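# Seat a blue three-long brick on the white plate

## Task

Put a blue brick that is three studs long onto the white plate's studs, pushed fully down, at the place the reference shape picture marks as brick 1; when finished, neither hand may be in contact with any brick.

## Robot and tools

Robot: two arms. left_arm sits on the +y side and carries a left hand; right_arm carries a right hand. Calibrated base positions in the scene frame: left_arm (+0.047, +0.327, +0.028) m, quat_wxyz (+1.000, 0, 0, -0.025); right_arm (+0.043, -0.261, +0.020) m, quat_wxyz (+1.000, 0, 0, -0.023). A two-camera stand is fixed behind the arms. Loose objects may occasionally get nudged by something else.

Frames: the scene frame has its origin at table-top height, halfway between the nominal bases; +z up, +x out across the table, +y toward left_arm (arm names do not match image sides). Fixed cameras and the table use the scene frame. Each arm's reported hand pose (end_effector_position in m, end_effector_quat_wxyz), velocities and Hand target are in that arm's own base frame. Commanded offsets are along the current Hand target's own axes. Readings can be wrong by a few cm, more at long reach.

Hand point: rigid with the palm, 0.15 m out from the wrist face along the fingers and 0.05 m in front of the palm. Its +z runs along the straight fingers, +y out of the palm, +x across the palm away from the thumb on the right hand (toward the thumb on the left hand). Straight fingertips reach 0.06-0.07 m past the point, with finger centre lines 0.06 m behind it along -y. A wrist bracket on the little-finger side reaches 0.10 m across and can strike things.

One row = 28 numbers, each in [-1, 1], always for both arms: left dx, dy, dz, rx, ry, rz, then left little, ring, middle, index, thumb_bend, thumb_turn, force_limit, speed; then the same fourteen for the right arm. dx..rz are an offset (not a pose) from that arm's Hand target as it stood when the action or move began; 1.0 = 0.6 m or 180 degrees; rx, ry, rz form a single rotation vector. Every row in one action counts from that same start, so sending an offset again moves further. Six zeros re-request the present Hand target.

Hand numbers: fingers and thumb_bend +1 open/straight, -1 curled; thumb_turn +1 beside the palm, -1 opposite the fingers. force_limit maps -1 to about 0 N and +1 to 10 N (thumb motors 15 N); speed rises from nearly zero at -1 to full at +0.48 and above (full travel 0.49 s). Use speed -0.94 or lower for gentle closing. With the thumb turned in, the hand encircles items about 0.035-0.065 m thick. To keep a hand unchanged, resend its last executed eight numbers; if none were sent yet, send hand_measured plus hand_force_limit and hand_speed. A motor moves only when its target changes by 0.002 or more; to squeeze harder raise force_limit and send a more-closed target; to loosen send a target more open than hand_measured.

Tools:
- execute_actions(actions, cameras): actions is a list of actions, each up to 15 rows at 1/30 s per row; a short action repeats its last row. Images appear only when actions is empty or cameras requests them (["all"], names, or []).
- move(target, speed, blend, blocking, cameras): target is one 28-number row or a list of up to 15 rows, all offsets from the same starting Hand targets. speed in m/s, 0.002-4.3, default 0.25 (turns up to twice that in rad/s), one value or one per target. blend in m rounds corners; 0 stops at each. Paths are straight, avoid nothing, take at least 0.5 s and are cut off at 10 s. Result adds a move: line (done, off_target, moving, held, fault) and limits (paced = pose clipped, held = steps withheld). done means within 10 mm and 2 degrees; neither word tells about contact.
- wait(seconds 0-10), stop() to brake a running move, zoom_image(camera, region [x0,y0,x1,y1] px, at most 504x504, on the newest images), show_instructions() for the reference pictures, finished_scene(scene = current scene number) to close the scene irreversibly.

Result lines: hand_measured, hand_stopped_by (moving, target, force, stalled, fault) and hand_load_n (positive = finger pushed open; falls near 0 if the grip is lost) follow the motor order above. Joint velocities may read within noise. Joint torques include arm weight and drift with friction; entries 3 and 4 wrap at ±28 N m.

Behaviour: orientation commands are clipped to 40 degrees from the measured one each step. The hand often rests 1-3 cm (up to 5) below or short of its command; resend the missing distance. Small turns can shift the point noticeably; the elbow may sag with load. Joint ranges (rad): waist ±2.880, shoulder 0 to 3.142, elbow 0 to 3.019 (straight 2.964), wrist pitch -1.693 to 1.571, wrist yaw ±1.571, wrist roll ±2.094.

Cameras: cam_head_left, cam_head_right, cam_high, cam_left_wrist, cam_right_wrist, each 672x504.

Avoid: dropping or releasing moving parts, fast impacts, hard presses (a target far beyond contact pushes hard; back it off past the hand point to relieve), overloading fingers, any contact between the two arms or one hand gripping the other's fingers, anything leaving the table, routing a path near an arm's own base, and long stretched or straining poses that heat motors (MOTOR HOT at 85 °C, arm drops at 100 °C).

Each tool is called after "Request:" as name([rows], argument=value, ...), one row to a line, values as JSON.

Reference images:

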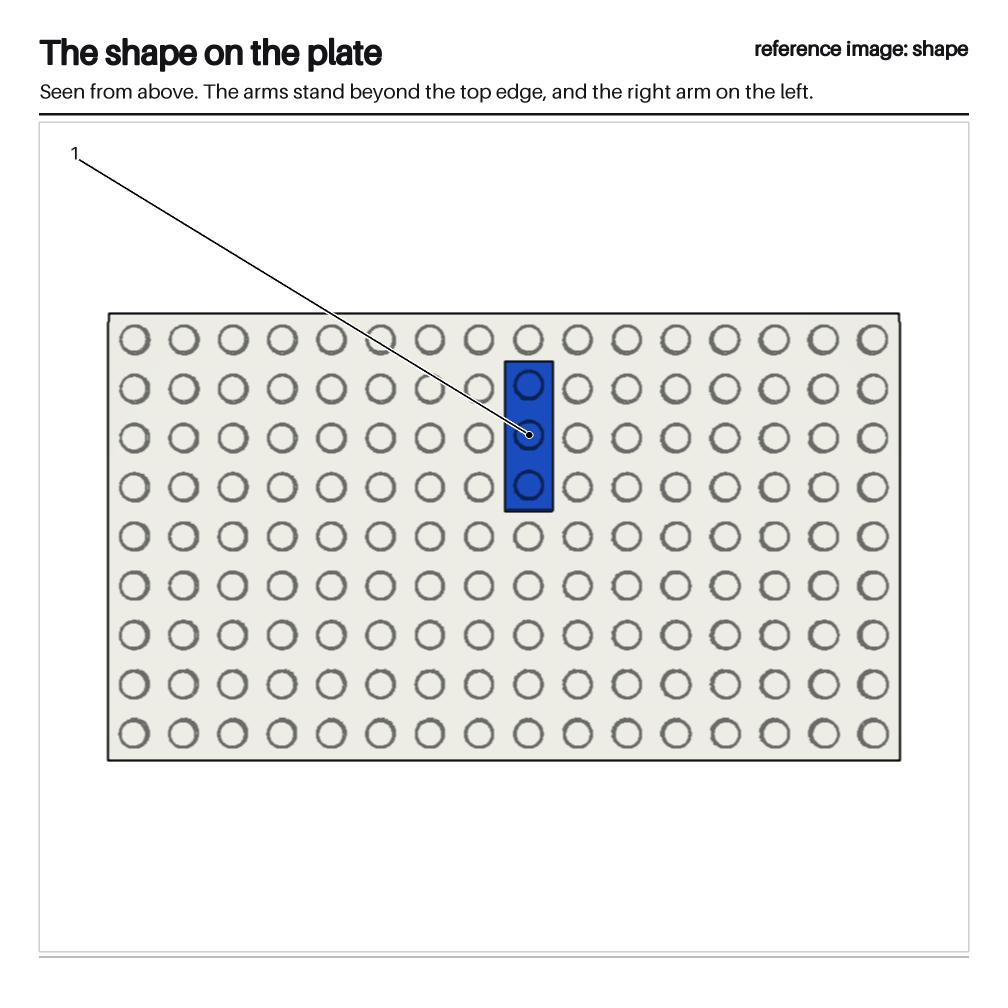

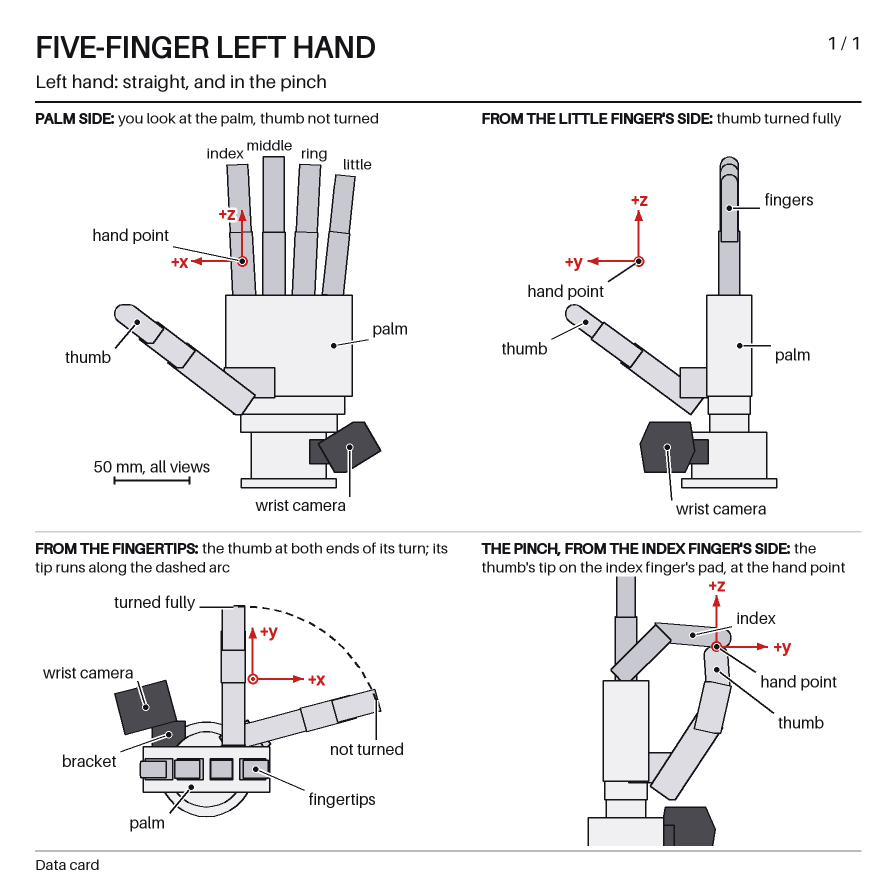

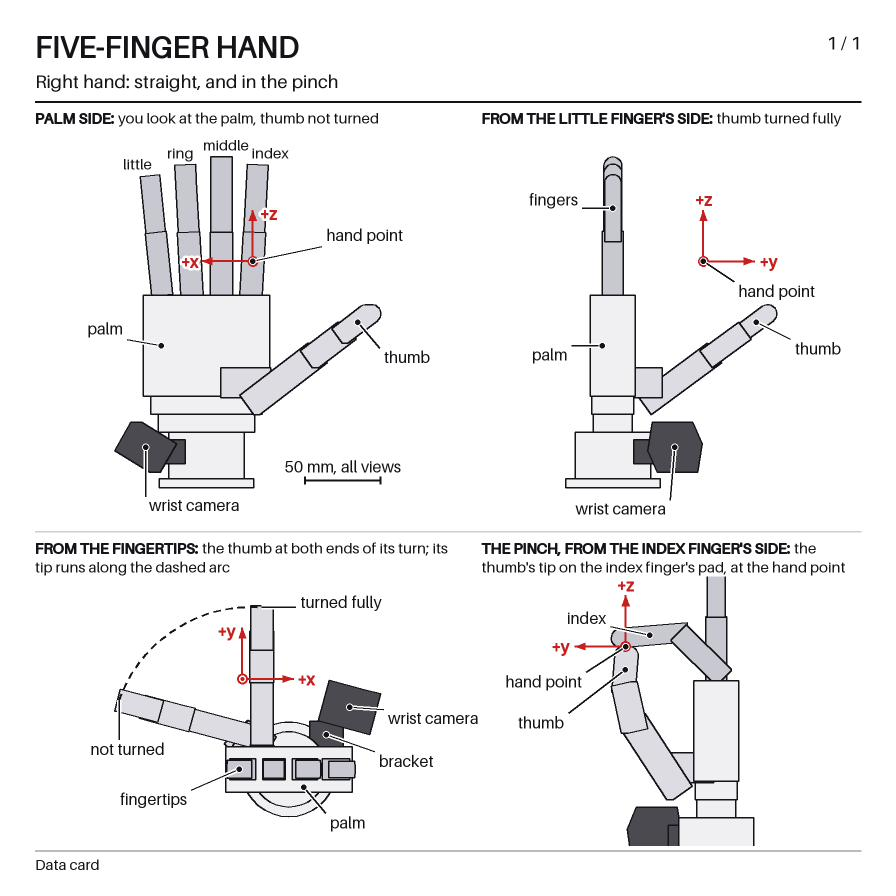

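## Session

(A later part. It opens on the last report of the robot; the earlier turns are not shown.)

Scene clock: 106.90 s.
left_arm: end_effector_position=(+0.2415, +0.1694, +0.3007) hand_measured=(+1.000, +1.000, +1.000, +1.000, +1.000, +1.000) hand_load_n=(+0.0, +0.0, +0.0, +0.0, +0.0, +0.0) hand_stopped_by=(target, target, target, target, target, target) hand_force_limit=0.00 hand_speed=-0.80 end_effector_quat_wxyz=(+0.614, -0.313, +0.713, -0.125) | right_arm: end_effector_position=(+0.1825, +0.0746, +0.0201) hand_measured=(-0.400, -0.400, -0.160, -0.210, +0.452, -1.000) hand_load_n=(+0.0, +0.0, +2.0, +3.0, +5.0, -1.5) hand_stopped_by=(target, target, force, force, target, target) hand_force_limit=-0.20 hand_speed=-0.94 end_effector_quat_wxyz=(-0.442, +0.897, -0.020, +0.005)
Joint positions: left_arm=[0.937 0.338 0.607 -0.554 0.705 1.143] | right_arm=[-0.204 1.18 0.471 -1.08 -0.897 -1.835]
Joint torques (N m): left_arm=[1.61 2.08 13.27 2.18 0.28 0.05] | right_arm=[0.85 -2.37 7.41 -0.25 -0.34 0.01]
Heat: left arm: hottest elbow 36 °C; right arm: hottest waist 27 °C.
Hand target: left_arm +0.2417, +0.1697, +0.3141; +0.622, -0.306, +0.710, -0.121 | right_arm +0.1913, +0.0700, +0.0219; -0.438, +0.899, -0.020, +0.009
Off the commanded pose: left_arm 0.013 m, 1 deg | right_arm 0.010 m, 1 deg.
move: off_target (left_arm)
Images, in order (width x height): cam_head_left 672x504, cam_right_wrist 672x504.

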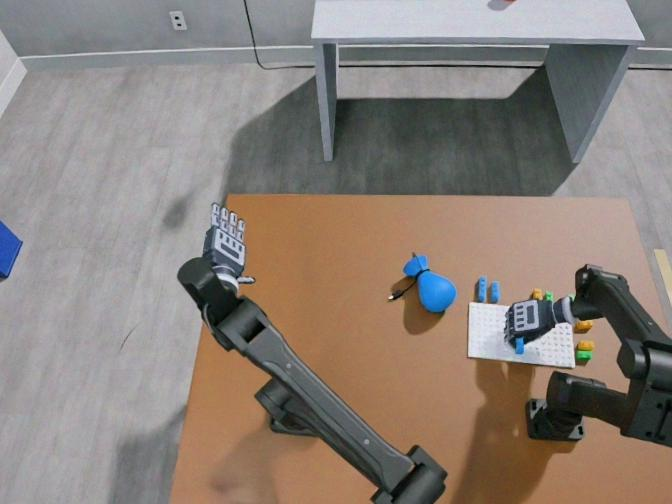

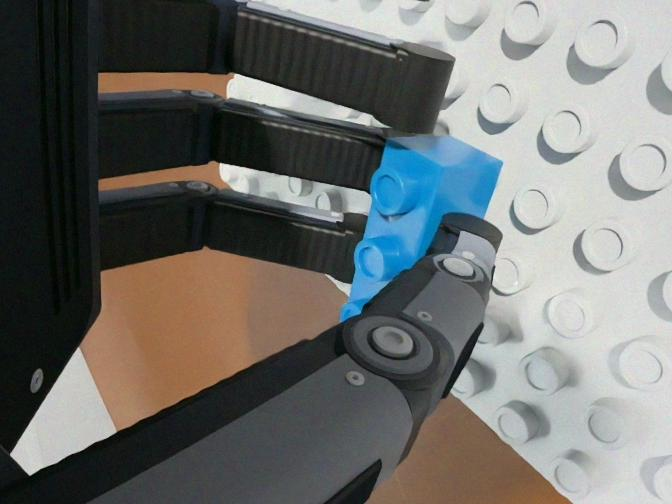

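Request:
move(target=[0,0,0,0,0,0,1,1,1,1,1,1,0,-0.8,0,-0.0105,-0.0082,0,0,0,-0.4,-0.4,-0.5,-0.5,0.45,-1,-0.2,-0.94], speed=0.03, cameras=["cam_right_wrist","cam_head_left"])

Request:
zoom_image(camera="cam_right_wrist", region=[340, 80, 592, 332])

Request:
zoom_image(camera="cam_head_left", region=[496, 322, 546, 372])

Scene clock: 108.80 s.
left_arm: end_effector_position=(+0.2415, +0.1694, +0.3007) hand_measured=(+1.000, +1.000, +1.000, +1.000, +1.000, +1.000) hand_load_n=(+0.0, +0.0, +0.0, +0.0, +0.0, +0.0) hand_stopped_by=(target, target, target, target, target, target) hand_force_limit=0.00 hand_speed=-0.80 end_effector_quat_wxyz=(+0.614, -0.313, +0.713, -0.125) | right_arm: end_effector_position=(+0.1775, +0.0749, +0.0215) hand_measured=(-0.400, -0.400, -0.160, -0.210, +0.452, -1.000) hand_load_n=(+0.5, +0.0, +2.5, +3.0, +5.5, -1.0) hand_stopped_by=(target, target, force, force, target, target) hand_force_limit=-0.20 hand_speed=-0.94 end_effector_quat_wxyz=(-0.442, +0.897, -0.024, -0.005)
Joint positions: left_arm=[0.937 0.338 0.607 -0.554 0.705 1.143] | right_arm=[-0.204 1.18 0.473 -1.102 -0.893 -1.835]
Joint torques (N m): left_arm=[2.02 1.96 13.24 2.11 0.21 0.04] | right_arm=[0.85 -4.37 8.12 -0.68 -0.53 0.02]
Heat: left arm: hottest elbow 36 °C; right arm: hottest waist 27 °C.
Hand target: left_arm +0.2417, +0.1697, +0.3141; +0.622, -0.306, +0.710, -0.121 | right_arm +0.1913, +0.0701, +0.0299; -0.438, +0.899, -0.020, +0.009
Off the commanded pose: left_arm 0.013 m, 1 deg | right_arm 0.017 m, 2 deg.
move: off_target (left_arm, right_arm)
Images, in order (width x height): cam_head_left 672x504, cam_right_wrist 672x504.

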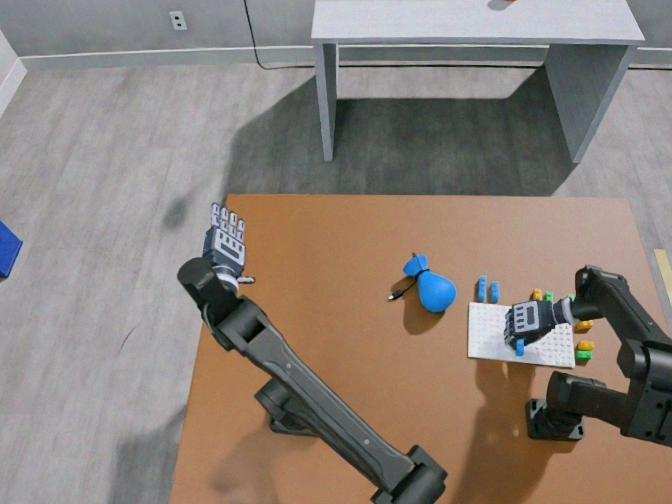

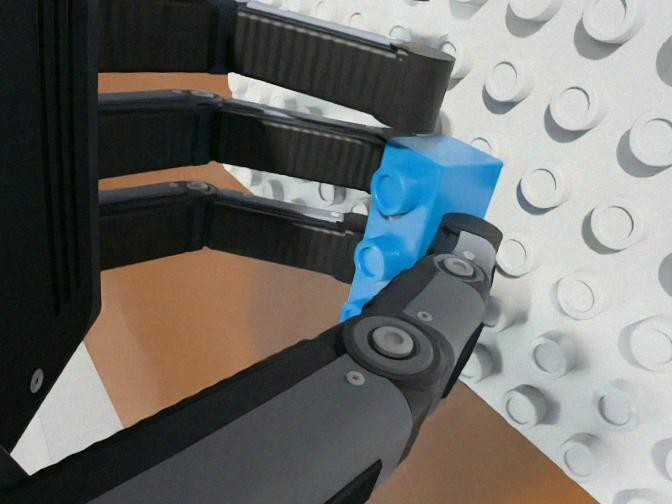

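Scaled by 2.000 from the camera's 672x504 image, which has a finer 960x720 frame.

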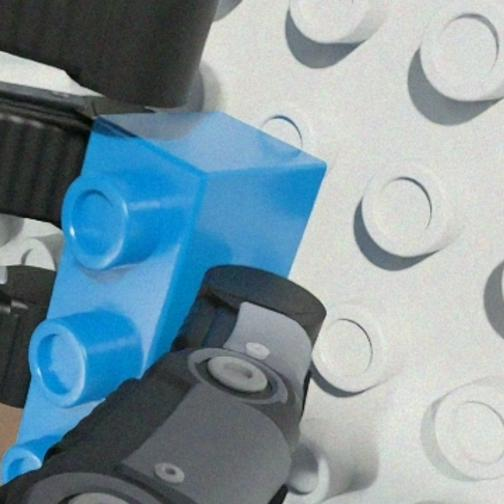

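Scaled by 10.080 from the camera's 672x504 image, which has a finer 960x720 frame.

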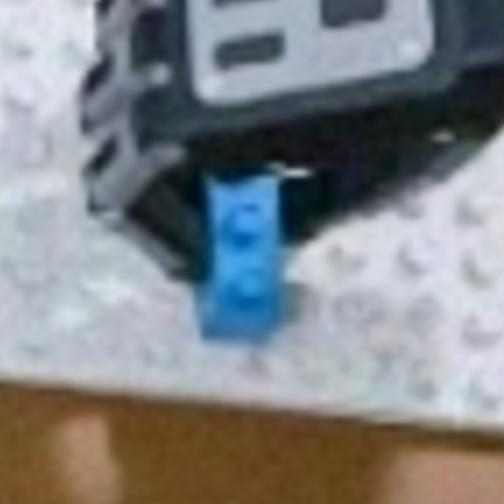

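Request:
move(target=[0,0,0,0,0,0,1,1,1,1,1,1,0,-0.8,-0.0098,-0.0308,-0.0204,0,0,0,-0.4,-0.4,-0.5,-0.5,0.45,-1,-0.2,-0.94], speed=0.06)

Scene clock: 110.33 s.
left_arm: end_effector_position=(+0.2415, +0.1694, +0.3007) hand_measured=(+1.000, +1.000, +1.000, +1.000, +1.000, +1.000) hand_load_n=(+0.0, +0.0, +0.0, +0.0, +0.0, +0.0) hand_stopped_by=(target, target, target, target, target, target) hand_force_limit=0.00 hand_speed=-0.80 end_effector_quat_wxyz=(+0.614, -0.313, +0.713, -0.125) | right_arm: end_effector_position=(+0.1690, +0.0764, +0.0403) hand_measured=(-0.400, -0.400, -0.160, -0.210, +0.452, -1.000) hand_load_n=(+0.0, +0.0, +2.5, +3.0, +5.5, -1.0) hand_stopped_by=(target, target, force, force, target, target) hand_force_limit=-0.20 hand_speed=-0.94 end_effector_quat_wxyz=(-0.442, +0.897, -0.026, -0.008)
Joint positions: left_arm=[0.937 0.338 0.607 -0.554 0.705 1.143] | right_arm=[-0.204 1.108 0.485 -1.193 -0.892 -1.835]
Joint torques (N m): left_arm=[2.43 2.14 13.39 1.92 0.19 -0.04] | right_arm=[1.2 -3.9 9.1 -0.59 -0.62 0.07]
Heat: left arm: hottest elbow 36 °C; right arm: hottest waist 27 °C.
Hand target: left_arm +0.2417, +0.1697, +0.3141; +0.622, -0.306, +0.710, -0.121 | right_arm +0.1854, +0.0721, +0.0521; -0.439, +0.898, -0.020, +0.009
Off the commanded pose: left_arm 0.013 m, 1 deg | right_arm 0.021 m, 2 deg.
move: off_target (left_arm, right_arm)

Request:
move(target=[0,0,0,0,0,0,1,1,1,1,1,1,0,-0.8,0.0167,0.0114,0.0098,0,0,0,-0.4,-0.4,-0.5,-0.5,0.45,-1,-0.2,-0.94], speed=0.05)

Scene clock: 111.60 s.
left_arm: end_effector_position=(+0.2415, +0.1694, +0.3007) hand_measured=(+1.000, +1.000, +1.000, +1.000, +1.000, +1.000) hand_load_n=(+0.0, +0.0, +0.0, +0.0, +0.0, +0.0) hand_stopped_by=(target, target, target, target, target, target) hand_force_limit=0.00 hand_speed=-0.80 end_effector_quat_wxyz=(+0.614, -0.313, +0.713, -0.125) | right_arm: end_effector_position=(+0.1771, +0.0748, +0.0353) hand_measured=(-0.400, -0.400, -0.160, -0.210, +0.452, -1.000) hand_load_n=(+0.0, +0.0, +2.5, +3.0, +5.5, -1.0) hand_stopped_by=(target, target, force, force, target, target) hand_force_limit=-0.20 hand_speed=-0.94 end_effector_quat_wxyz=(-0.441, +0.897, -0.026, -0.005)
Joint positions: left_arm=[0.937 0.338 0.607 -0.554 0.705 1.143] | right_arm=[-0.204 1.141 0.492 -1.159 -0.892 -1.831]
Joint torques (N m): left_arm=[2.49 2.32 13.23 1.95 0.19 0.05] | right_arm=[1.79 -2.84 8.92 0.09 -0.69 0.15]
Heat: left arm: hottest elbow 36 °C; right arm: hottest elbow 28 °C.
Hand target: left_arm +0.2417, +0.1697, +0.3141; +0.622, -0.306, +0.710, -0.121 | right_arm +0.1955, +0.0721, +0.0430; -0.438, +0.898, -0.020, +0.009
Off the commanded pose: left_arm 0.013 m, 1 deg | right_arm 0.020 m, 2 deg.
move: off_target (left_arm, right_arm)

Request:
move(target=[0,0,0,0,0,0,1,1,1,1,1,1,0,-0.8,0.0067,0.0123,0.0087,0,0,0,-0.4,-0.4,-0.5,-0.5,0.45,-1,-0.2,-0.94], speed=0.04, cameras=["cam_right_wrist","cam_head_left"])

Request:
zoom_image(camera="cam_right_wrist", region=[340, 80, 592, 332])

Request:
zoom_image(camera="cam_head_left", region=[496, 322, 546, 372])

Scene clock: 112.87 s.
left_arm: end_effector_position=(+0.2415, +0.1694, +0.3007) hand_measured=(+1.000, +1.000, +1.000, +1.000, +1.000, +1.000) hand_load_n=(+0.0, +0.0, +0.0, +0.0, +0.0, +0.0) hand_stopped_by=(target, target, target, target, target, target) hand_force_limit=0.00 hand_speed=-0.80 end_effector_quat_wxyz=(+0.614, -0.313, +0.713, -0.125) | right_arm: end_effector_position=(+0.1829, +0.0736, +0.0277) hand_measured=(-0.400, -0.400, -0.160, -0.210, +0.452, -1.000) hand_load_n=(+0.0, +0.0, +3.0, +3.0, +6.0, -1.0) hand_stopped_by=(target, target, force, force, target, target) hand_force_limit=-0.20 hand_speed=-0.94 end_effector_quat_wxyz=(-0.441, +0.897, -0.025, -0.003)
Joint positions: left_arm=[0.937 0.338 0.607 -0.554 0.705 1.143] | right_arm=[-0.204 1.175 0.492 -1.119 -0.892 -1.83]
Joint torques (N m): left_arm=[2.14 1.85 13.23 2.04 0.3 -0.01] | right_arm=[2.02 -3.08 8.43 0.13 -0.71 0.14]
Heat: left arm: hottest elbow 36 °C; right arm: hottest elbow 28 °C.
Hand target: left_arm +0.2417, +0.1697, +0.3141; +0.622, -0.306, +0.710, -0.121 | right_arm +0.1995, +0.0715, +0.0340; -0.438, +0.898, -0.020, +0.009
Off the commanded pose: left_arm 0.013 m, 1 deg | right_arm 0.018 m, 2 deg.
move: off_target (left_arm, right_arm)
Images, in order (width x height): cam_head_left 672x504, cam_right_wrist 672x504.

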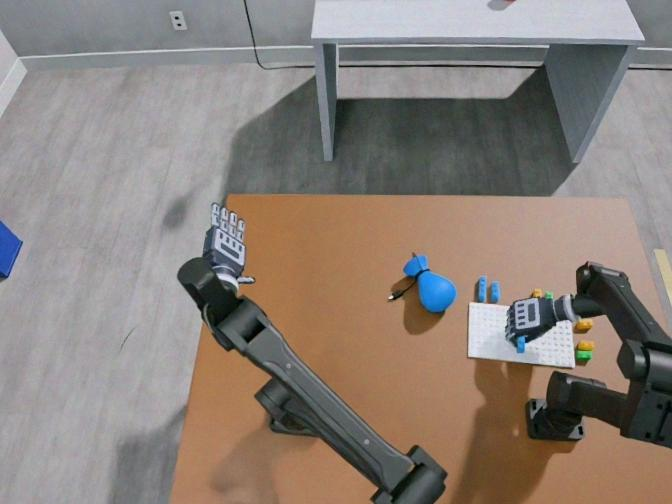

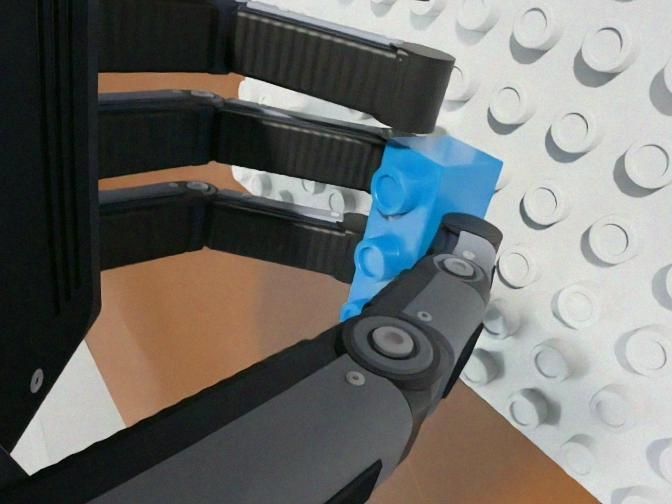

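Scaled by 2.000 from the camera's 672x504 image, which has a finer 960x720 frame.

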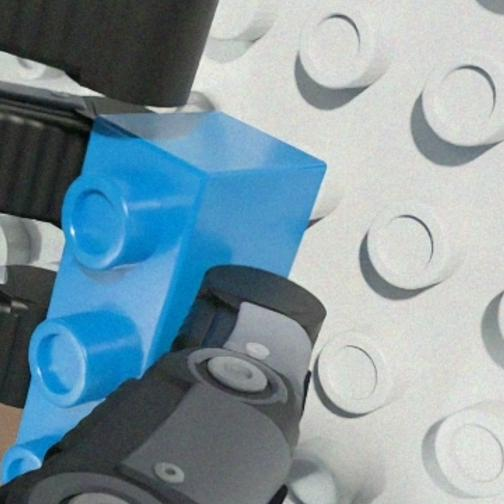

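Scaled by 10.080 from the camera's 672x504 image, which has a finer 960x720 frame.

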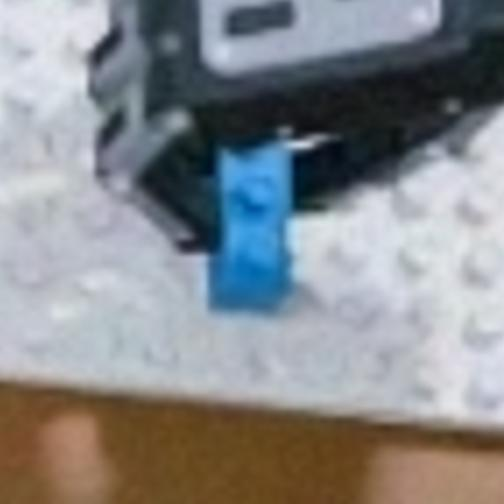

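Request:
move(target=[0,0,0,0,0,0,1,1,1,1,1,1,0,-0.8,0.0015,0.0071,0.0099,0,0,0,-0.4,-0.4,-0.5,-0.5,0.45,-1,-0.2,-0.94], speed=0.03, cameras=["cam_right_wrist","cam_head_left"])

Request:
zoom_image(camera="cam_right_wrist", region=[340, 80, 592, 332])

Request:
zoom_image(camera="cam_head_left", region=[496, 322, 546, 372])

Scene clock: 115.13 s.
left_arm: end_effector_position=(+0.2415, +0.1694, +0.3007) hand_measured=(+1.000, +1.000, +1.000, +1.000, +1.000, +1.000) hand_load_n=(+0.0, +0.0, +0.0, +0.0, +0.0, +0.0) hand_stopped_by=(target, target, target, target, target, target) hand_force_limit=0.00 hand_speed=-0.80 end_effector_quat_wxyz=(+0.614, -0.313, +0.713, -0.125) | right_arm: end_effector_position=(+0.1890, +0.0734, +0.0229) hand_measured=(-0.400, -0.400, -0.160, -0.210, +0.452, -1.000) hand_load_n=(+0.0, +0.0, +2.5, +3.0, +5.5, -1.0) hand_stopped_by=(target, target, force, force, target, target) hand_force_limit=-0.20 hand_speed=-0.94 end_effector_quat_wxyz=(-0.439, +0.898, -0.025, +0.002)
Joint positions: left_arm=[0.937 0.338 0.607 -0.554 0.705 1.143] | right_arm=[-0.199 1.193 0.492 -1.08 -0.892 -1.815]
Joint torques (N m): left_arm=[1.67 1.85 13.39 1.69 0.26 0.02] | right_arm=[2.32 -3.19 7.62 0.16 -0.77 0.14]
Heat: left arm: hottest elbow 36 °C; right arm: hottest elbow 28 °C.
Hand target: left_arm +0.2417, +0.1697, +0.3141; +0.622, -0.306, +0.710, -0.121 | right_arm +0.2005, +0.0735, +0.0270; -0.438, +0.899, -0.020, +0.009
Off the commanded pose: left_arm 0.013 m, 1 deg | right_arm 0.012 m, 1 deg.
move: off_target (left_arm, right_arm)
Images, in order (width x height): cam_head_left 672x504, cam_right_wrist 672x504.

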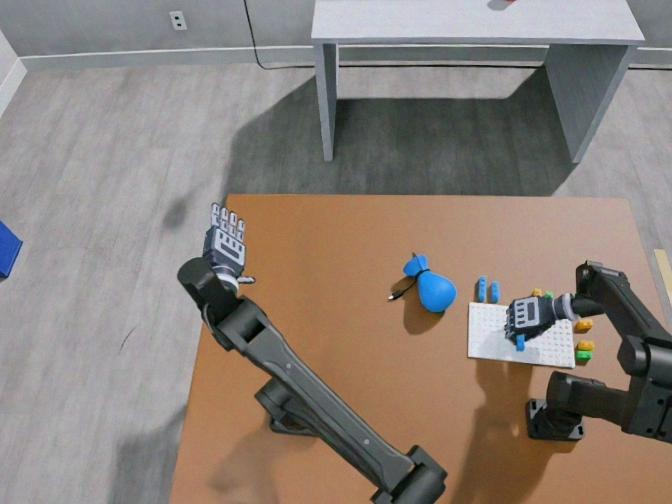

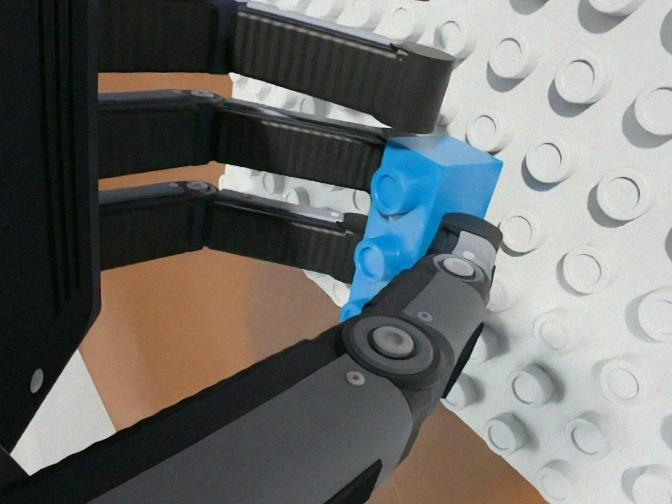

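Scaled by 2.000 from the camera's 672x504 image, which has a finer 960x720 frame.

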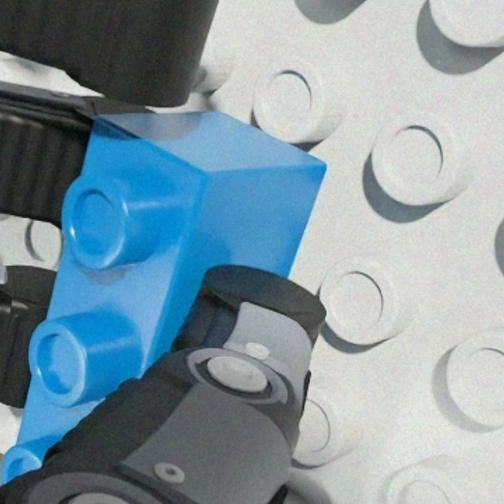

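Scaled by 10.080 from the camera's 672x504 image, which has a finer 960x720 frame.

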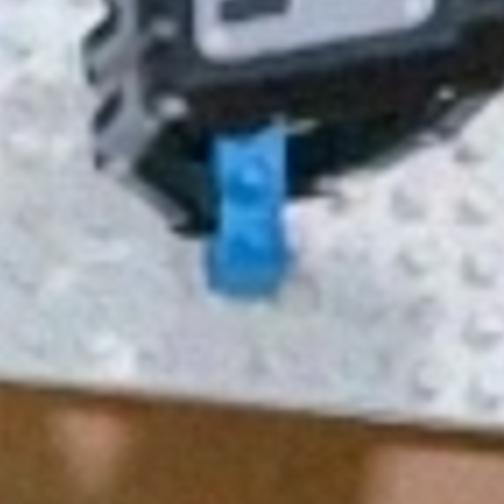

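Request:
move(target=[0,0,0,0,0,0,1,1,1,1,1,1,0,-0.8,-0.0217,0.0,-0.0015,0,0,0,-0.4,-0.4,-0.5,-0.5,0.45,-1,-0.2,-0.94], speed=0.03)

Scene clock: 116.53 s.
left_arm: end_effector_position=(+0.2415, +0.1694, +0.3007) hand_measured=(+1.000, +1.000, +1.000, +1.000, +1.000, +1.000) hand_load_n=(+0.0, +0.0, +0.0, +0.0, +0.0, +0.0) hand_stopped_by=(target, target, target, target, target, target) hand_force_limit=0.00 hand_speed=-0.80 end_effector_quat_wxyz=(+0.614, -0.313, +0.713, -0.125) | right_arm: end_effector_position=(+0.1895, +0.0733, +0.0266) hand_measured=(-0.400, -0.400, -0.160, -0.210, +0.452, -1.000) hand_load_n=(+0.0, +0.0, +3.0, +3.0, +5.5, -1.0) hand_stopped_by=(target, target, force, force, target, target) hand_force_limit=-0.20 hand_speed=-0.94 end_effector_quat_wxyz=(-0.438, +0.899, -0.022, +0.008)
Joint positions: left_arm=[0.937 0.338 0.607 -0.554 0.705 1.143] | right_arm=[-0.199 1.171 0.492 -1.088 -0.892 -1.815]
Joint torques (N m): left_arm=[1.85 1.32 13.24 2.26 0.21 0.07] | right_arm=[1.26 -4.48 5.64 -0.54 -0.67 -0.05]
Heat: left arm: hottest elbow 36 °C; right arm: hottest elbow 28 °C.
Hand target: left_arm +0.2417, +0.1697, +0.3141; +0.622, -0.306, +0.710, -0.121 | right_arm +0.1874, +0.0733, +0.0275; -0.438, +0.899, -0.020, +0.009
Off the commanded pose: left_arm 0.013 m, 1 deg | right_arm 0.002 m, 0 deg.
move: off_target (left_arm)

Request:
move(target=[0,0,0,0,0,0,1,1,1,1,1,1,0,-0.8,-0.0101,0.0053,0.0068,0,0,0,-0.4,-0.4,-0.5,-0.5,0.45,-1,-0.2,-0.94], speed=0.03, cameras=["cam_right_wrist","cam_head_left"])

Request:
zoom_image(camera="cam_right_wrist", region=[340, 80, 592, 332])

Request:
zoom_image(camera="cam_head_left", region=[496, 322, 546, 372])

Scene clock: 117.73 s.
left_arm: end_effector_position=(+0.2415, +0.1694, +0.3007) hand_measured=(+1.000, +1.000, +1.000, +1.000, +1.000, +1.000) hand_load_n=(+0.0, +0.0, +0.0, +0.0, +0.0, +0.0) hand_stopped_by=(target, target, target, target, target, target) hand_force_limit=0.00 hand_speed=-0.80 end_effector_quat_wxyz=(+0.614, -0.313, +0.713, -0.125) | right_arm: end_effector_position=(+0.1788, +0.0755, +0.0221) hand_measured=(-0.400, -0.400, -0.160, -0.210, +0.452, -1.000) hand_load_n=(+0.0, +0.0, +2.5, +3.0, +6.0, -1.0) hand_stopped_by=(target, target, force, force, target, target) hand_force_limit=-0.20 hand_speed=-0.94 end_effector_quat_wxyz=(-0.439, +0.898, -0.025, +0.001)
Joint positions: left_arm=[0.937 0.338 0.607 -0.554 0.705 1.143] | right_arm=[-0.199 1.164 0.468 -1.088 -0.892 -1.815]
Joint torques (N m): left_arm=[1.32 2.43 13.27 2.11 0.25 0.01] | right_arm=[1.38 -4.48 5.71 0.08 -0.67 -0.01]
Heat: left arm: hottest elbow 36 °C; right arm: hottest elbow 28 °C.
Hand target: left_arm +0.2417, +0.1697, +0.3141; +0.622, -0.306, +0.710, -0.121 | right_arm +0.1814, +0.0748, +0.0225; -0.438, +0.899, -0.020, +0.009
Off the commanded pose: left_arm 0.013 m, 1 deg | right_arm 0.003 m, 1 deg.
move: off_target (left_arm)
Images, in order (width x height): cam_head_left 672x504, cam_right_wrist 672x504.

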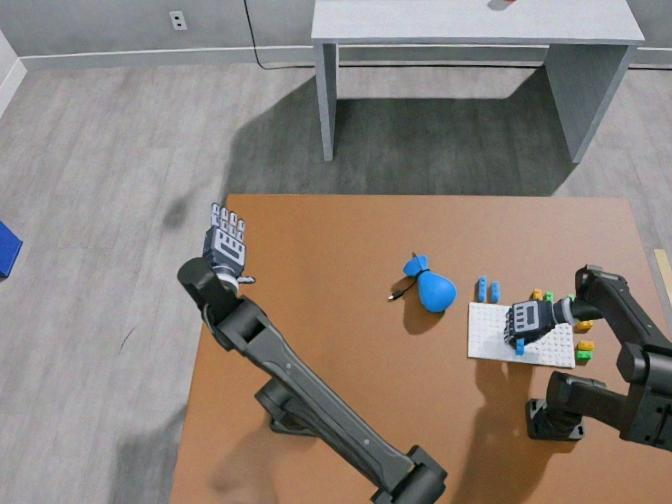

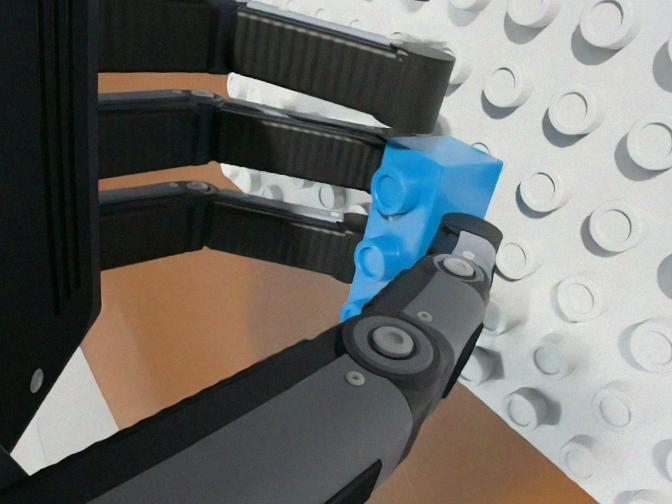

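Scaled by 2.000 from the camera's 672x504 image, which has a finer 960x720 frame.

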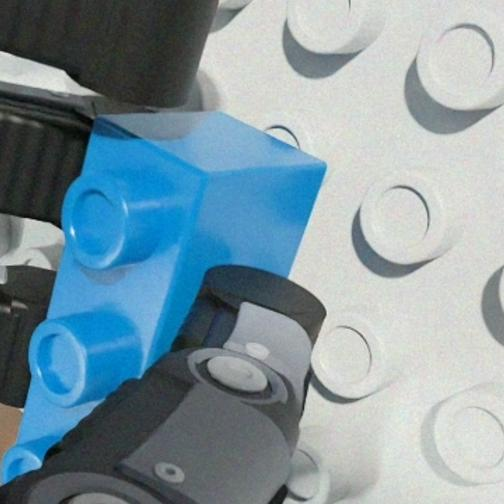

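Scaled by 10.080 from the camera's 672x504 image, which has a finer 960x720 frame.

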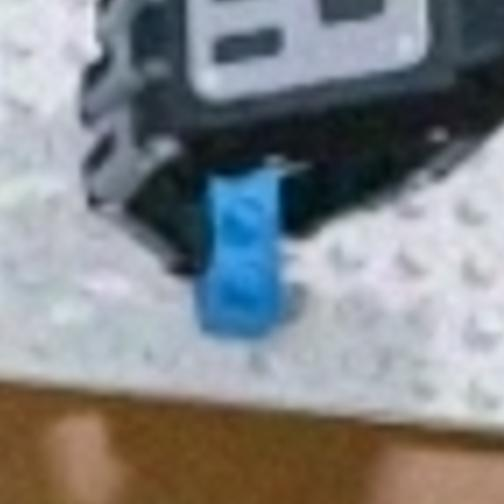

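Request:
move([
  [0,0,0,0,0,0,1,1,1,1,1,1,0,-0.8,0.0240,-0.0046,-0.0023,0,0,0,-0.4,-0.4,-0.5,-0.5,0.45,-1,-0.2,-0.94],
  [0,0,0,0,0,0,1,1,1,1,1,1,0,-0.8,-0.0110,-0.0037,-0.0034,0,0,0,-0.4,-0.4,-0.5,-0.5,0.45,-1,-0.2,-0.94],
  [0,0,0,0,0,0,1,1,1,1,1,1,0,-0.8,0.0140,-0.0043,-0.0026,0,0,0,-0.4,-0.4,-0.5,-0.5,0.45,-1,-0.2,-0.94],
  [0,0,0,0,0,0,1,1,1,1,1,1,0,-0.8,-0.0027,-0.0039,-0.0032,0,0,0,-0.4,-0.4,-0.5,-0.5,0.45,-1,-0.2,-0.94],
  [0,0,0,0,0,0,1,1,1,1,1,1,0,-0.8,0.0073,-0.0041,-0.0028,0,0,0,-0.4,-0.4,-0.5,-0.5,0.45,-1,-0.2,-0.94],
  [0,0,0,0,0,0,1,1,1,1,1,1,0,-0.8,0.0040,-0.0040,-0.0030,0,0,0,-0.4,-0.4,-0.5,-0.5,0.45,-1,-0.2,-0.94],
], speed=0.06)

Scene clock: 121.90 s.
left_arm: end_effector_position=(+0.2415, +0.1694, +0.3007) hand_measured=(+1.000, +1.000, +1.000, +1.000, +1.000, +1.000) hand_load_n=(+0.0, +0.0, +0.0, +0.0, +0.0, +0.0) hand_stopped_by=(target, target, target, target, target, target) hand_force_limit=0.00 hand_speed=-0.80 end_effector_quat_wxyz=(+0.614, -0.313, +0.713, -0.125) | right_arm: end_effector_position=(+0.1760, +0.0764, +0.0220) hand_measured=(-0.400, -0.400, -0.160, -0.210, +0.452, -1.000) hand_load_n=(+0.0, +0.0, +2.5, +3.0, +5.5, -1.0) hand_stopped_by=(target, target, force, force, target, target) hand_force_limit=-0.20 hand_speed=-0.94 end_effector_quat_wxyz=(-0.440, +0.898, -0.023, +0.003)
Joint positions: left_arm=[0.937 0.338 0.607 -0.554 0.705 1.143] | right_arm=[-0.199 1.151 0.46 -1.089 -0.893 -1.819]
Joint torques (N m): left_arm=[1.38 2.49 13.19 2.09 0.17 0.01] | right_arm=[1.67 -3.37 7.17 -0.16 -0.65 0.06]
Heat: left arm: hottest elbow 36 °C; right arm: hottest waist 27 °C.
Hand target: left_arm +0.2417, +0.1697, +0.3141; +0.622, -0.306, +0.710, -0.121 | right_arm +0.1838, +0.0749, +0.0256; -0.438, +0.898, -0.019, +0.009
Off the commanded pose: left_arm 0.013 m, 1 deg | right_arm 0.009 m, 1 deg.
move: off_target (left_arm)

Request:
move([
  [0,0,0,0,0,0,1,1,1,1,1,1,0,-0.8,0.0297,-0.0003,-0.0024,0,0,0,-0.4,-0.4,-0.5,-0.5,0.45,-1,-0.2,-0.94],
  [0,0,0,0,0,0,1,1,1,1,1,1,0,-0.8,-0.0002,0.0005,-0.0034,0,0,0,-0.4,-0.4,-0.5,-0.5,0.45,-1,-0.2,-0.94],
  [0,0,0,0,0,0,1,1,1,1,1,1,0,-0.8,0.0231,-0.0001,-0.0026,0,0,0,-0.4,-0.4,-0.5,-0.5,0.45,-1,-0.2,-0.94],
  [0,0,0,0,0,0,1,1,1,1,1,1,0,-0.8,0.0064,0.0003,-0.0032,0,0,0,-0.4,-0.4,-0.5,-0.5,0.45,-1,-0.2,-0.94],
  [0,0,0,0,0,0,1,1,1,1,1,1,0,-0.8,0.0164,0.0001,-0.0029,0,0,0,-0.4,-0.4,-0.5,-0.5,0.45,-1,-0.2,-0.94],
  [0,0,0,0,0,0,1,1,1,1,1,1,0,-0.8,0.0131,0.0002,-0.0030,0,0,0,-0.4,-0.4,-0.5,-0.5,0.45,-1,-0.2,-0.94],
], speed=0.06, cameras=["cam_right_wrist","cam_head_left"])

Request:
zoom_image(camera="cam_right_wrist", region=[340, 80, 592, 332])

Request:
zoom_image(camera="cam_head_left", region=[496, 322, 546, 372])

Scene clock: 125.90 s.
left_arm: end_effector_position=(+0.2415, +0.1694, +0.3007) hand_measured=(+1.000, +1.000, +1.000, +1.000, +1.000, +1.000) hand_load_n=(+0.0, +0.0, +0.0, +0.0, +0.0, +0.0) hand_stopped_by=(target, target, target, target, target, target) hand_force_limit=0.00 hand_speed=-0.80 end_effector_quat_wxyz=(+0.614, -0.313, +0.713, -0.125) | right_arm: end_effector_position=(+0.1850, +0.0744, +0.0234) hand_measured=(-0.400, -0.400, -0.160, -0.210, +0.452, -1.000) hand_load_n=(+0.0, +0.0, +3.0, +3.0, +6.0, -1.0) hand_stopped_by=(target, target, force, force, target, target) hand_force_limit=-0.20 hand_speed=-0.94 end_effector_quat_wxyz=(-0.439, +0.898, -0.021, +0.004)
Joint positions: left_arm=[0.937 0.338 0.607 -0.554 0.705 1.143] | right_arm=[-0.199 1.175 0.482 -1.086 -0.893 -1.821]
Joint torques (N m): left_arm=[1.55 1.73 13.19 1.91 0.21 -0.06] | right_arm=[1.44 -3.49 7.02 -0.23 -0.66 0.06]
Heat: left arm: hottest elbow 36 °C; right arm: hottest waist 27 °C.
Hand target: left_arm +0.2417, +0.1697, +0.3141; +0.622, -0.306, +0.710, -0.121 | right_arm +0.1915, +0.0730, +0.0265; -0.438, +0.898, -0.019, +0.009
Off the commanded pose: left_arm 0.013 m, 1 deg | right_arm 0.008 m, 1 deg.
move: off_target (left_arm)
Images, in order (width x height): cam_head_left 672x504, cam_right_wrist 672x504.

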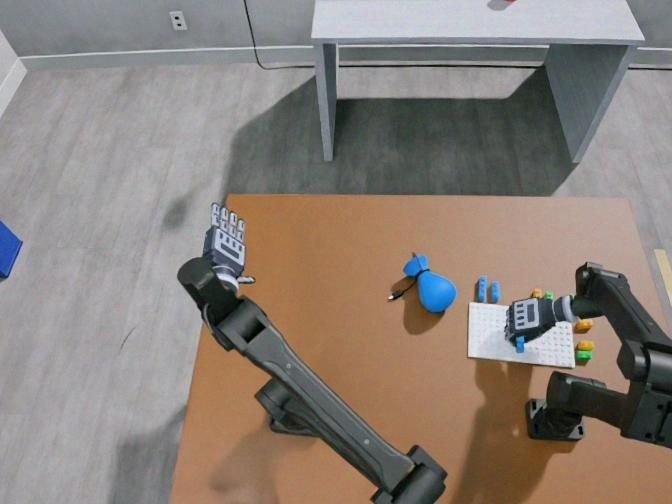

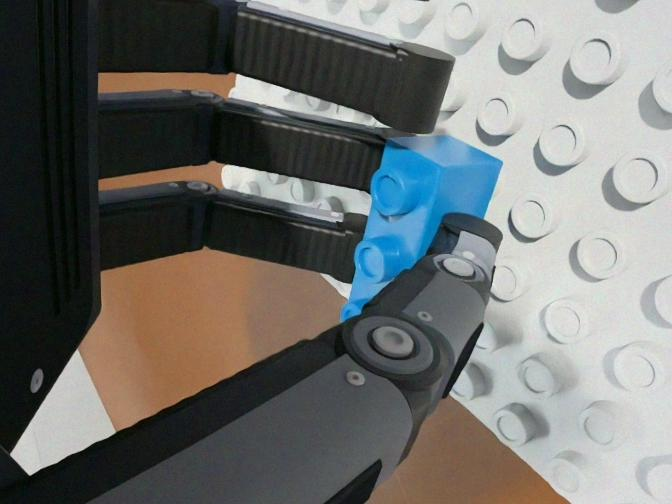

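Scaled by 2.000 from the camera's 672x504 image, which has a finer 960x720 frame.

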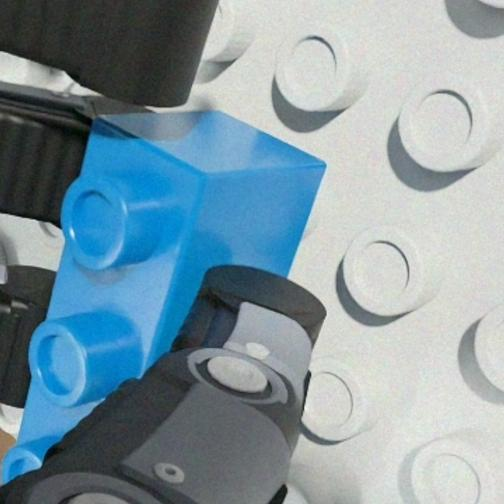

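Scaled by 10.080 from the camera's 672x504 image, which has a finer 960x720 frame.

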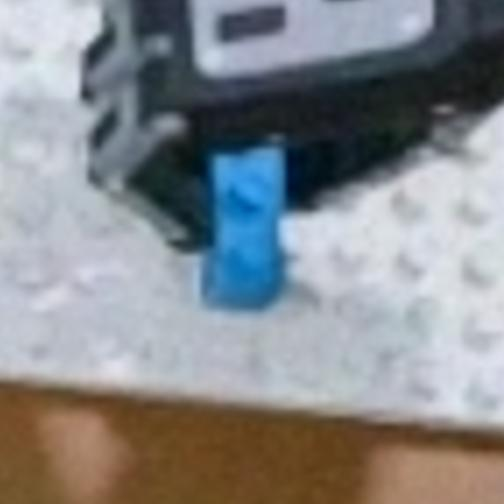

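Request:
move([
  [0,0,0,0,0,0,1,1,1,1,1,1,0,-0.8,0.0140,0.0018,0.0030,0,0,0,-0.4,-0.4,-0.5,-0.5,0.45,-1,-0.2,-0.94],
  [0,0,0,0,0,0,1,1,1,1,1,1,0,-0.8,-0.0160,0.0025,0.0020,0,0,0,-0.4,-0.4,-0.5,-0.5,0.45,-1,-0.2,-0.94],
  [0,0,0,0,0,0,1,1,1,1,1,1,0,-0.8,0.0073,0.0019,0.0027,0,0,0,-0.4,-0.4,-0.5,-0.5,0.45,-1,-0.2,-0.94],
  [0,0,0,0,0,0,1,1,1,1,1,1,0,-0.8,-0.0094,0.0024,0.0022,0,0,0,-0.4,-0.4,-0.5,-0.5,0.45,-1,-0.2,-0.94],
  [0,0,0,0,0,0,1,1,1,1,1,1,0,-0.8,0.0006,0.0021,0.0025,0,0,0,-0.4,-0.4,-0.5,-0.5,0.45,-1,-0.2,-0.94],
  [0,0,0,0,0,0,1,1,1,1,1,1,0,-0.8,-0.0027,0.0022,0.0024,0,0,0,-0.4,-0.4,-0.5,-0.5,0.45,-1,-0.2,-0.94],
], speed=0.06, cameras=["cam_right_wrist","cam_head_left"])

Request:
zoom_image(camera="cam_right_wrist", region=[340, 80, 592, 332])

Request:
zoom_image(camera="cam_head_left", region=[496, 322, 546, 372])

Scene clock: 129.77 s.
left_arm: end_effector_position=(+0.2415, +0.1694, +0.3007) hand_measured=(+1.000, +1.000, +1.000, +1.000, +1.000, +1.000) hand_load_n=(+0.0, +0.0, +0.0, +0.0, +0.0, +0.0) hand_stopped_by=(target, target, target, target, target, target) hand_force_limit=0.00 hand_speed=-0.80 end_effector_quat_wxyz=(+0.614, -0.313, +0.713, -0.125) | right_arm: end_effector_position=(+0.1826, +0.0750, +0.0215) hand_measured=(-0.400, -0.400, -0.160, -0.210, +0.452, -1.000) hand_load_n=(+0.0, +0.0, +3.0, +3.0, +5.5, -1.0) hand_stopped_by=(target, target, force, force, target, target) hand_force_limit=-0.20 hand_speed=-0.94 end_effector_quat_wxyz=(-0.440, +0.898, -0.023, +0.003)
Joint positions: left_arm=[0.937 0.338 0.607 -0.554 0.705 1.143] | right_arm=[-0.199 1.176 0.475 -1.081 -0.893 -1.821]
Joint torques (N m): left_arm=[1.49 2.43 13.27 1.99 0.22 0.03] | right_arm=[1.61 -3.55 6.98 -0.14 -0.63 0.06]
Heat: left arm: hottest elbow 36 °C; right arm: hottest waist 27 °C.
Hand target: left_arm +0.2417, +0.1697, +0.3141; +0.622, -0.306, +0.710, -0.121 | right_arm +0.1900, +0.0734, +0.0247; -0.438, +0.899, -0.019, +0.009
Off the commanded pose: left_arm 0.013 m, 1 deg | right_arm 0.008 m, 1 deg.
move: off_target (left_arm)
Images, in order (width x height): cam_head_left 672x504, cam_right_wrist 672x504.

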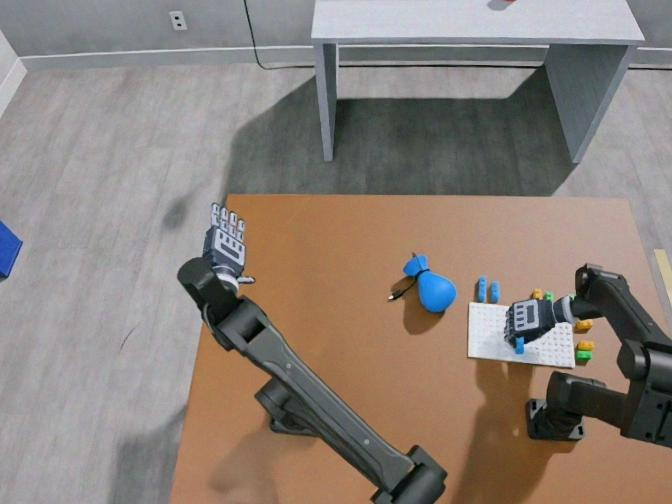

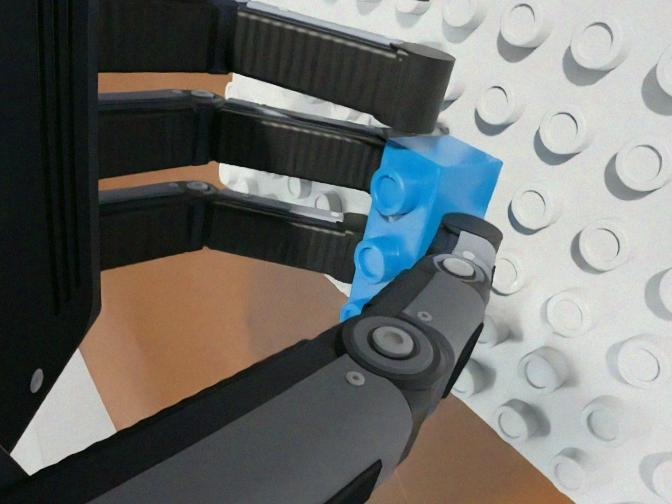

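Scaled by 2.000 from the camera's 672x504 image, which has a finer 960x720 frame.

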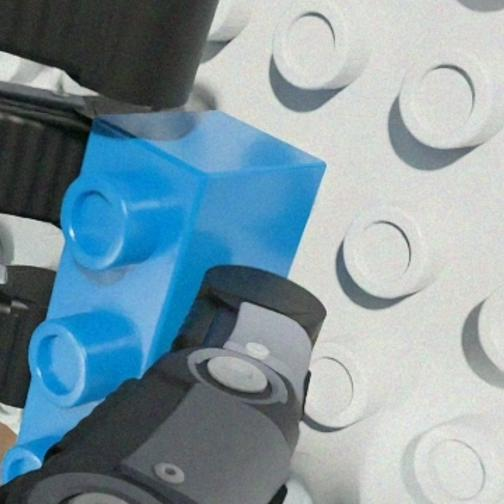

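Scaled by 10.080 from the camera's 672x504 image, which has a finer 960x720 frame.

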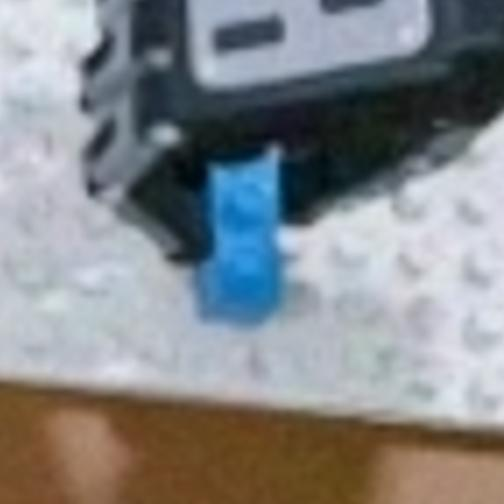

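Request:
move(target=[0,0,0,0,0,0,1,1,1,1,1,1,0,-0.8,0.0008,0.0074,0.0068,0,0,0,-0.4,-0.4,-0.5,-0.5,0.45,-1,-0.2,-0.94], speed=0.02, cameras=["cam_right_wrist","cam_head_left"])

Request:
zoom_image(camera="cam_right_wrist", region=[340, 80, 592, 332])

Request:
zoom_image(camera="cam_head_left", region=[496, 322, 546, 372])

Scene clock: 131.40 s.
left_arm: end_effector_position=(+0.2415, +0.1694, +0.3007) hand_measured=(+1.000, +1.000, +1.000, +1.000, +1.000, +1.000) hand_load_n=(+0.0, +0.0, +0.0, +0.5, +0.0, +0.0) hand_stopped_by=(target, target, target, target, target, target) hand_force_limit=0.00 hand_speed=-0.80 end_effector_quat_wxyz=(+0.614, -0.313, +0.713, -0.125) | right_arm: end_effector_position=(+0.1859, +0.0743, +0.0186) hand_measured=(-0.400, -0.400, -0.160, -0.210, +0.452, -1.000) hand_load_n=(+0.5, +0.0, +2.5, +3.0, +5.5, -1.0) hand_stopped_by=(target, target, force, force, target, target) hand_force_limit=-0.20 hand_speed=-0.94 end_effector_quat_wxyz=(-0.439, +0.898, -0.021, +0.006)
Joint positions: left_arm=[0.937 0.338 0.607 -0.554 0.705 1.143] | right_arm=[-0.199 1.187 0.475 -1.062 -0.893 -1.821]
Joint torques (N m): left_arm=[2.96 1.73 13.11 2.18 0.19 0.05] | right_arm=[1.67 -3.25 6.27 0.21 -0.65 0.11]
Heat: left arm: hottest elbow 36 °C; right arm: hottest waist 27 °C.
Hand target: left_arm +0.2417, +0.1697, +0.3141; +0.622, -0.306, +0.710, -0.121 | right_arm +0.1906, +0.0738, +0.0186; -0.438, +0.899, -0.019, +0.009
Off the commanded pose: left_arm 0.013 m, 1 deg | right_arm 0.005 m, 0 deg.
move: off_target (left_arm)
Images, in order (width x height): cam_head_left 672x504, cam_right_wrist 672x504.

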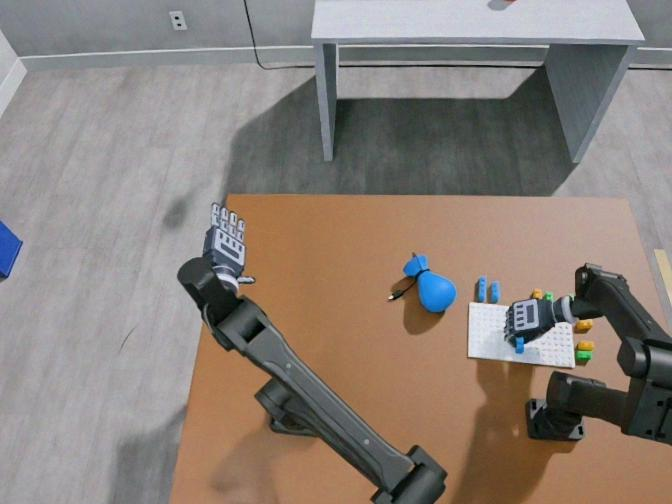

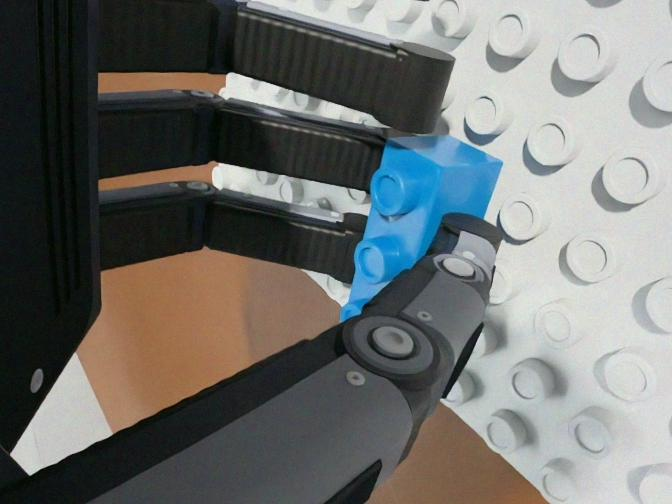

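Scaled by 2.000 from the camera's 672x504 image, which has a finer 960x720 frame.

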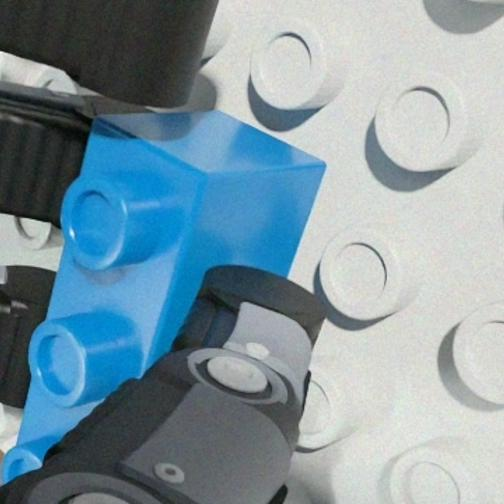

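Scaled by 10.080 from the camera's 672x504 image, which has a finer 960x720 frame.

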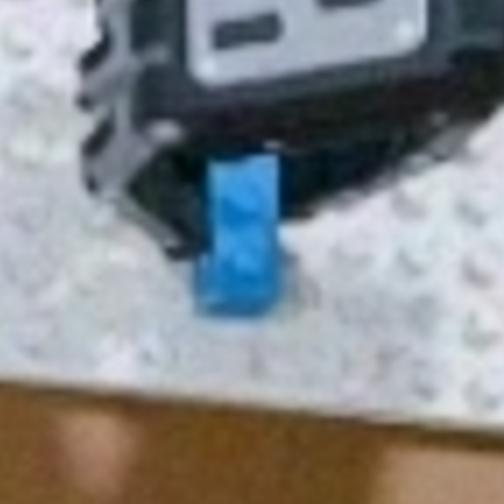

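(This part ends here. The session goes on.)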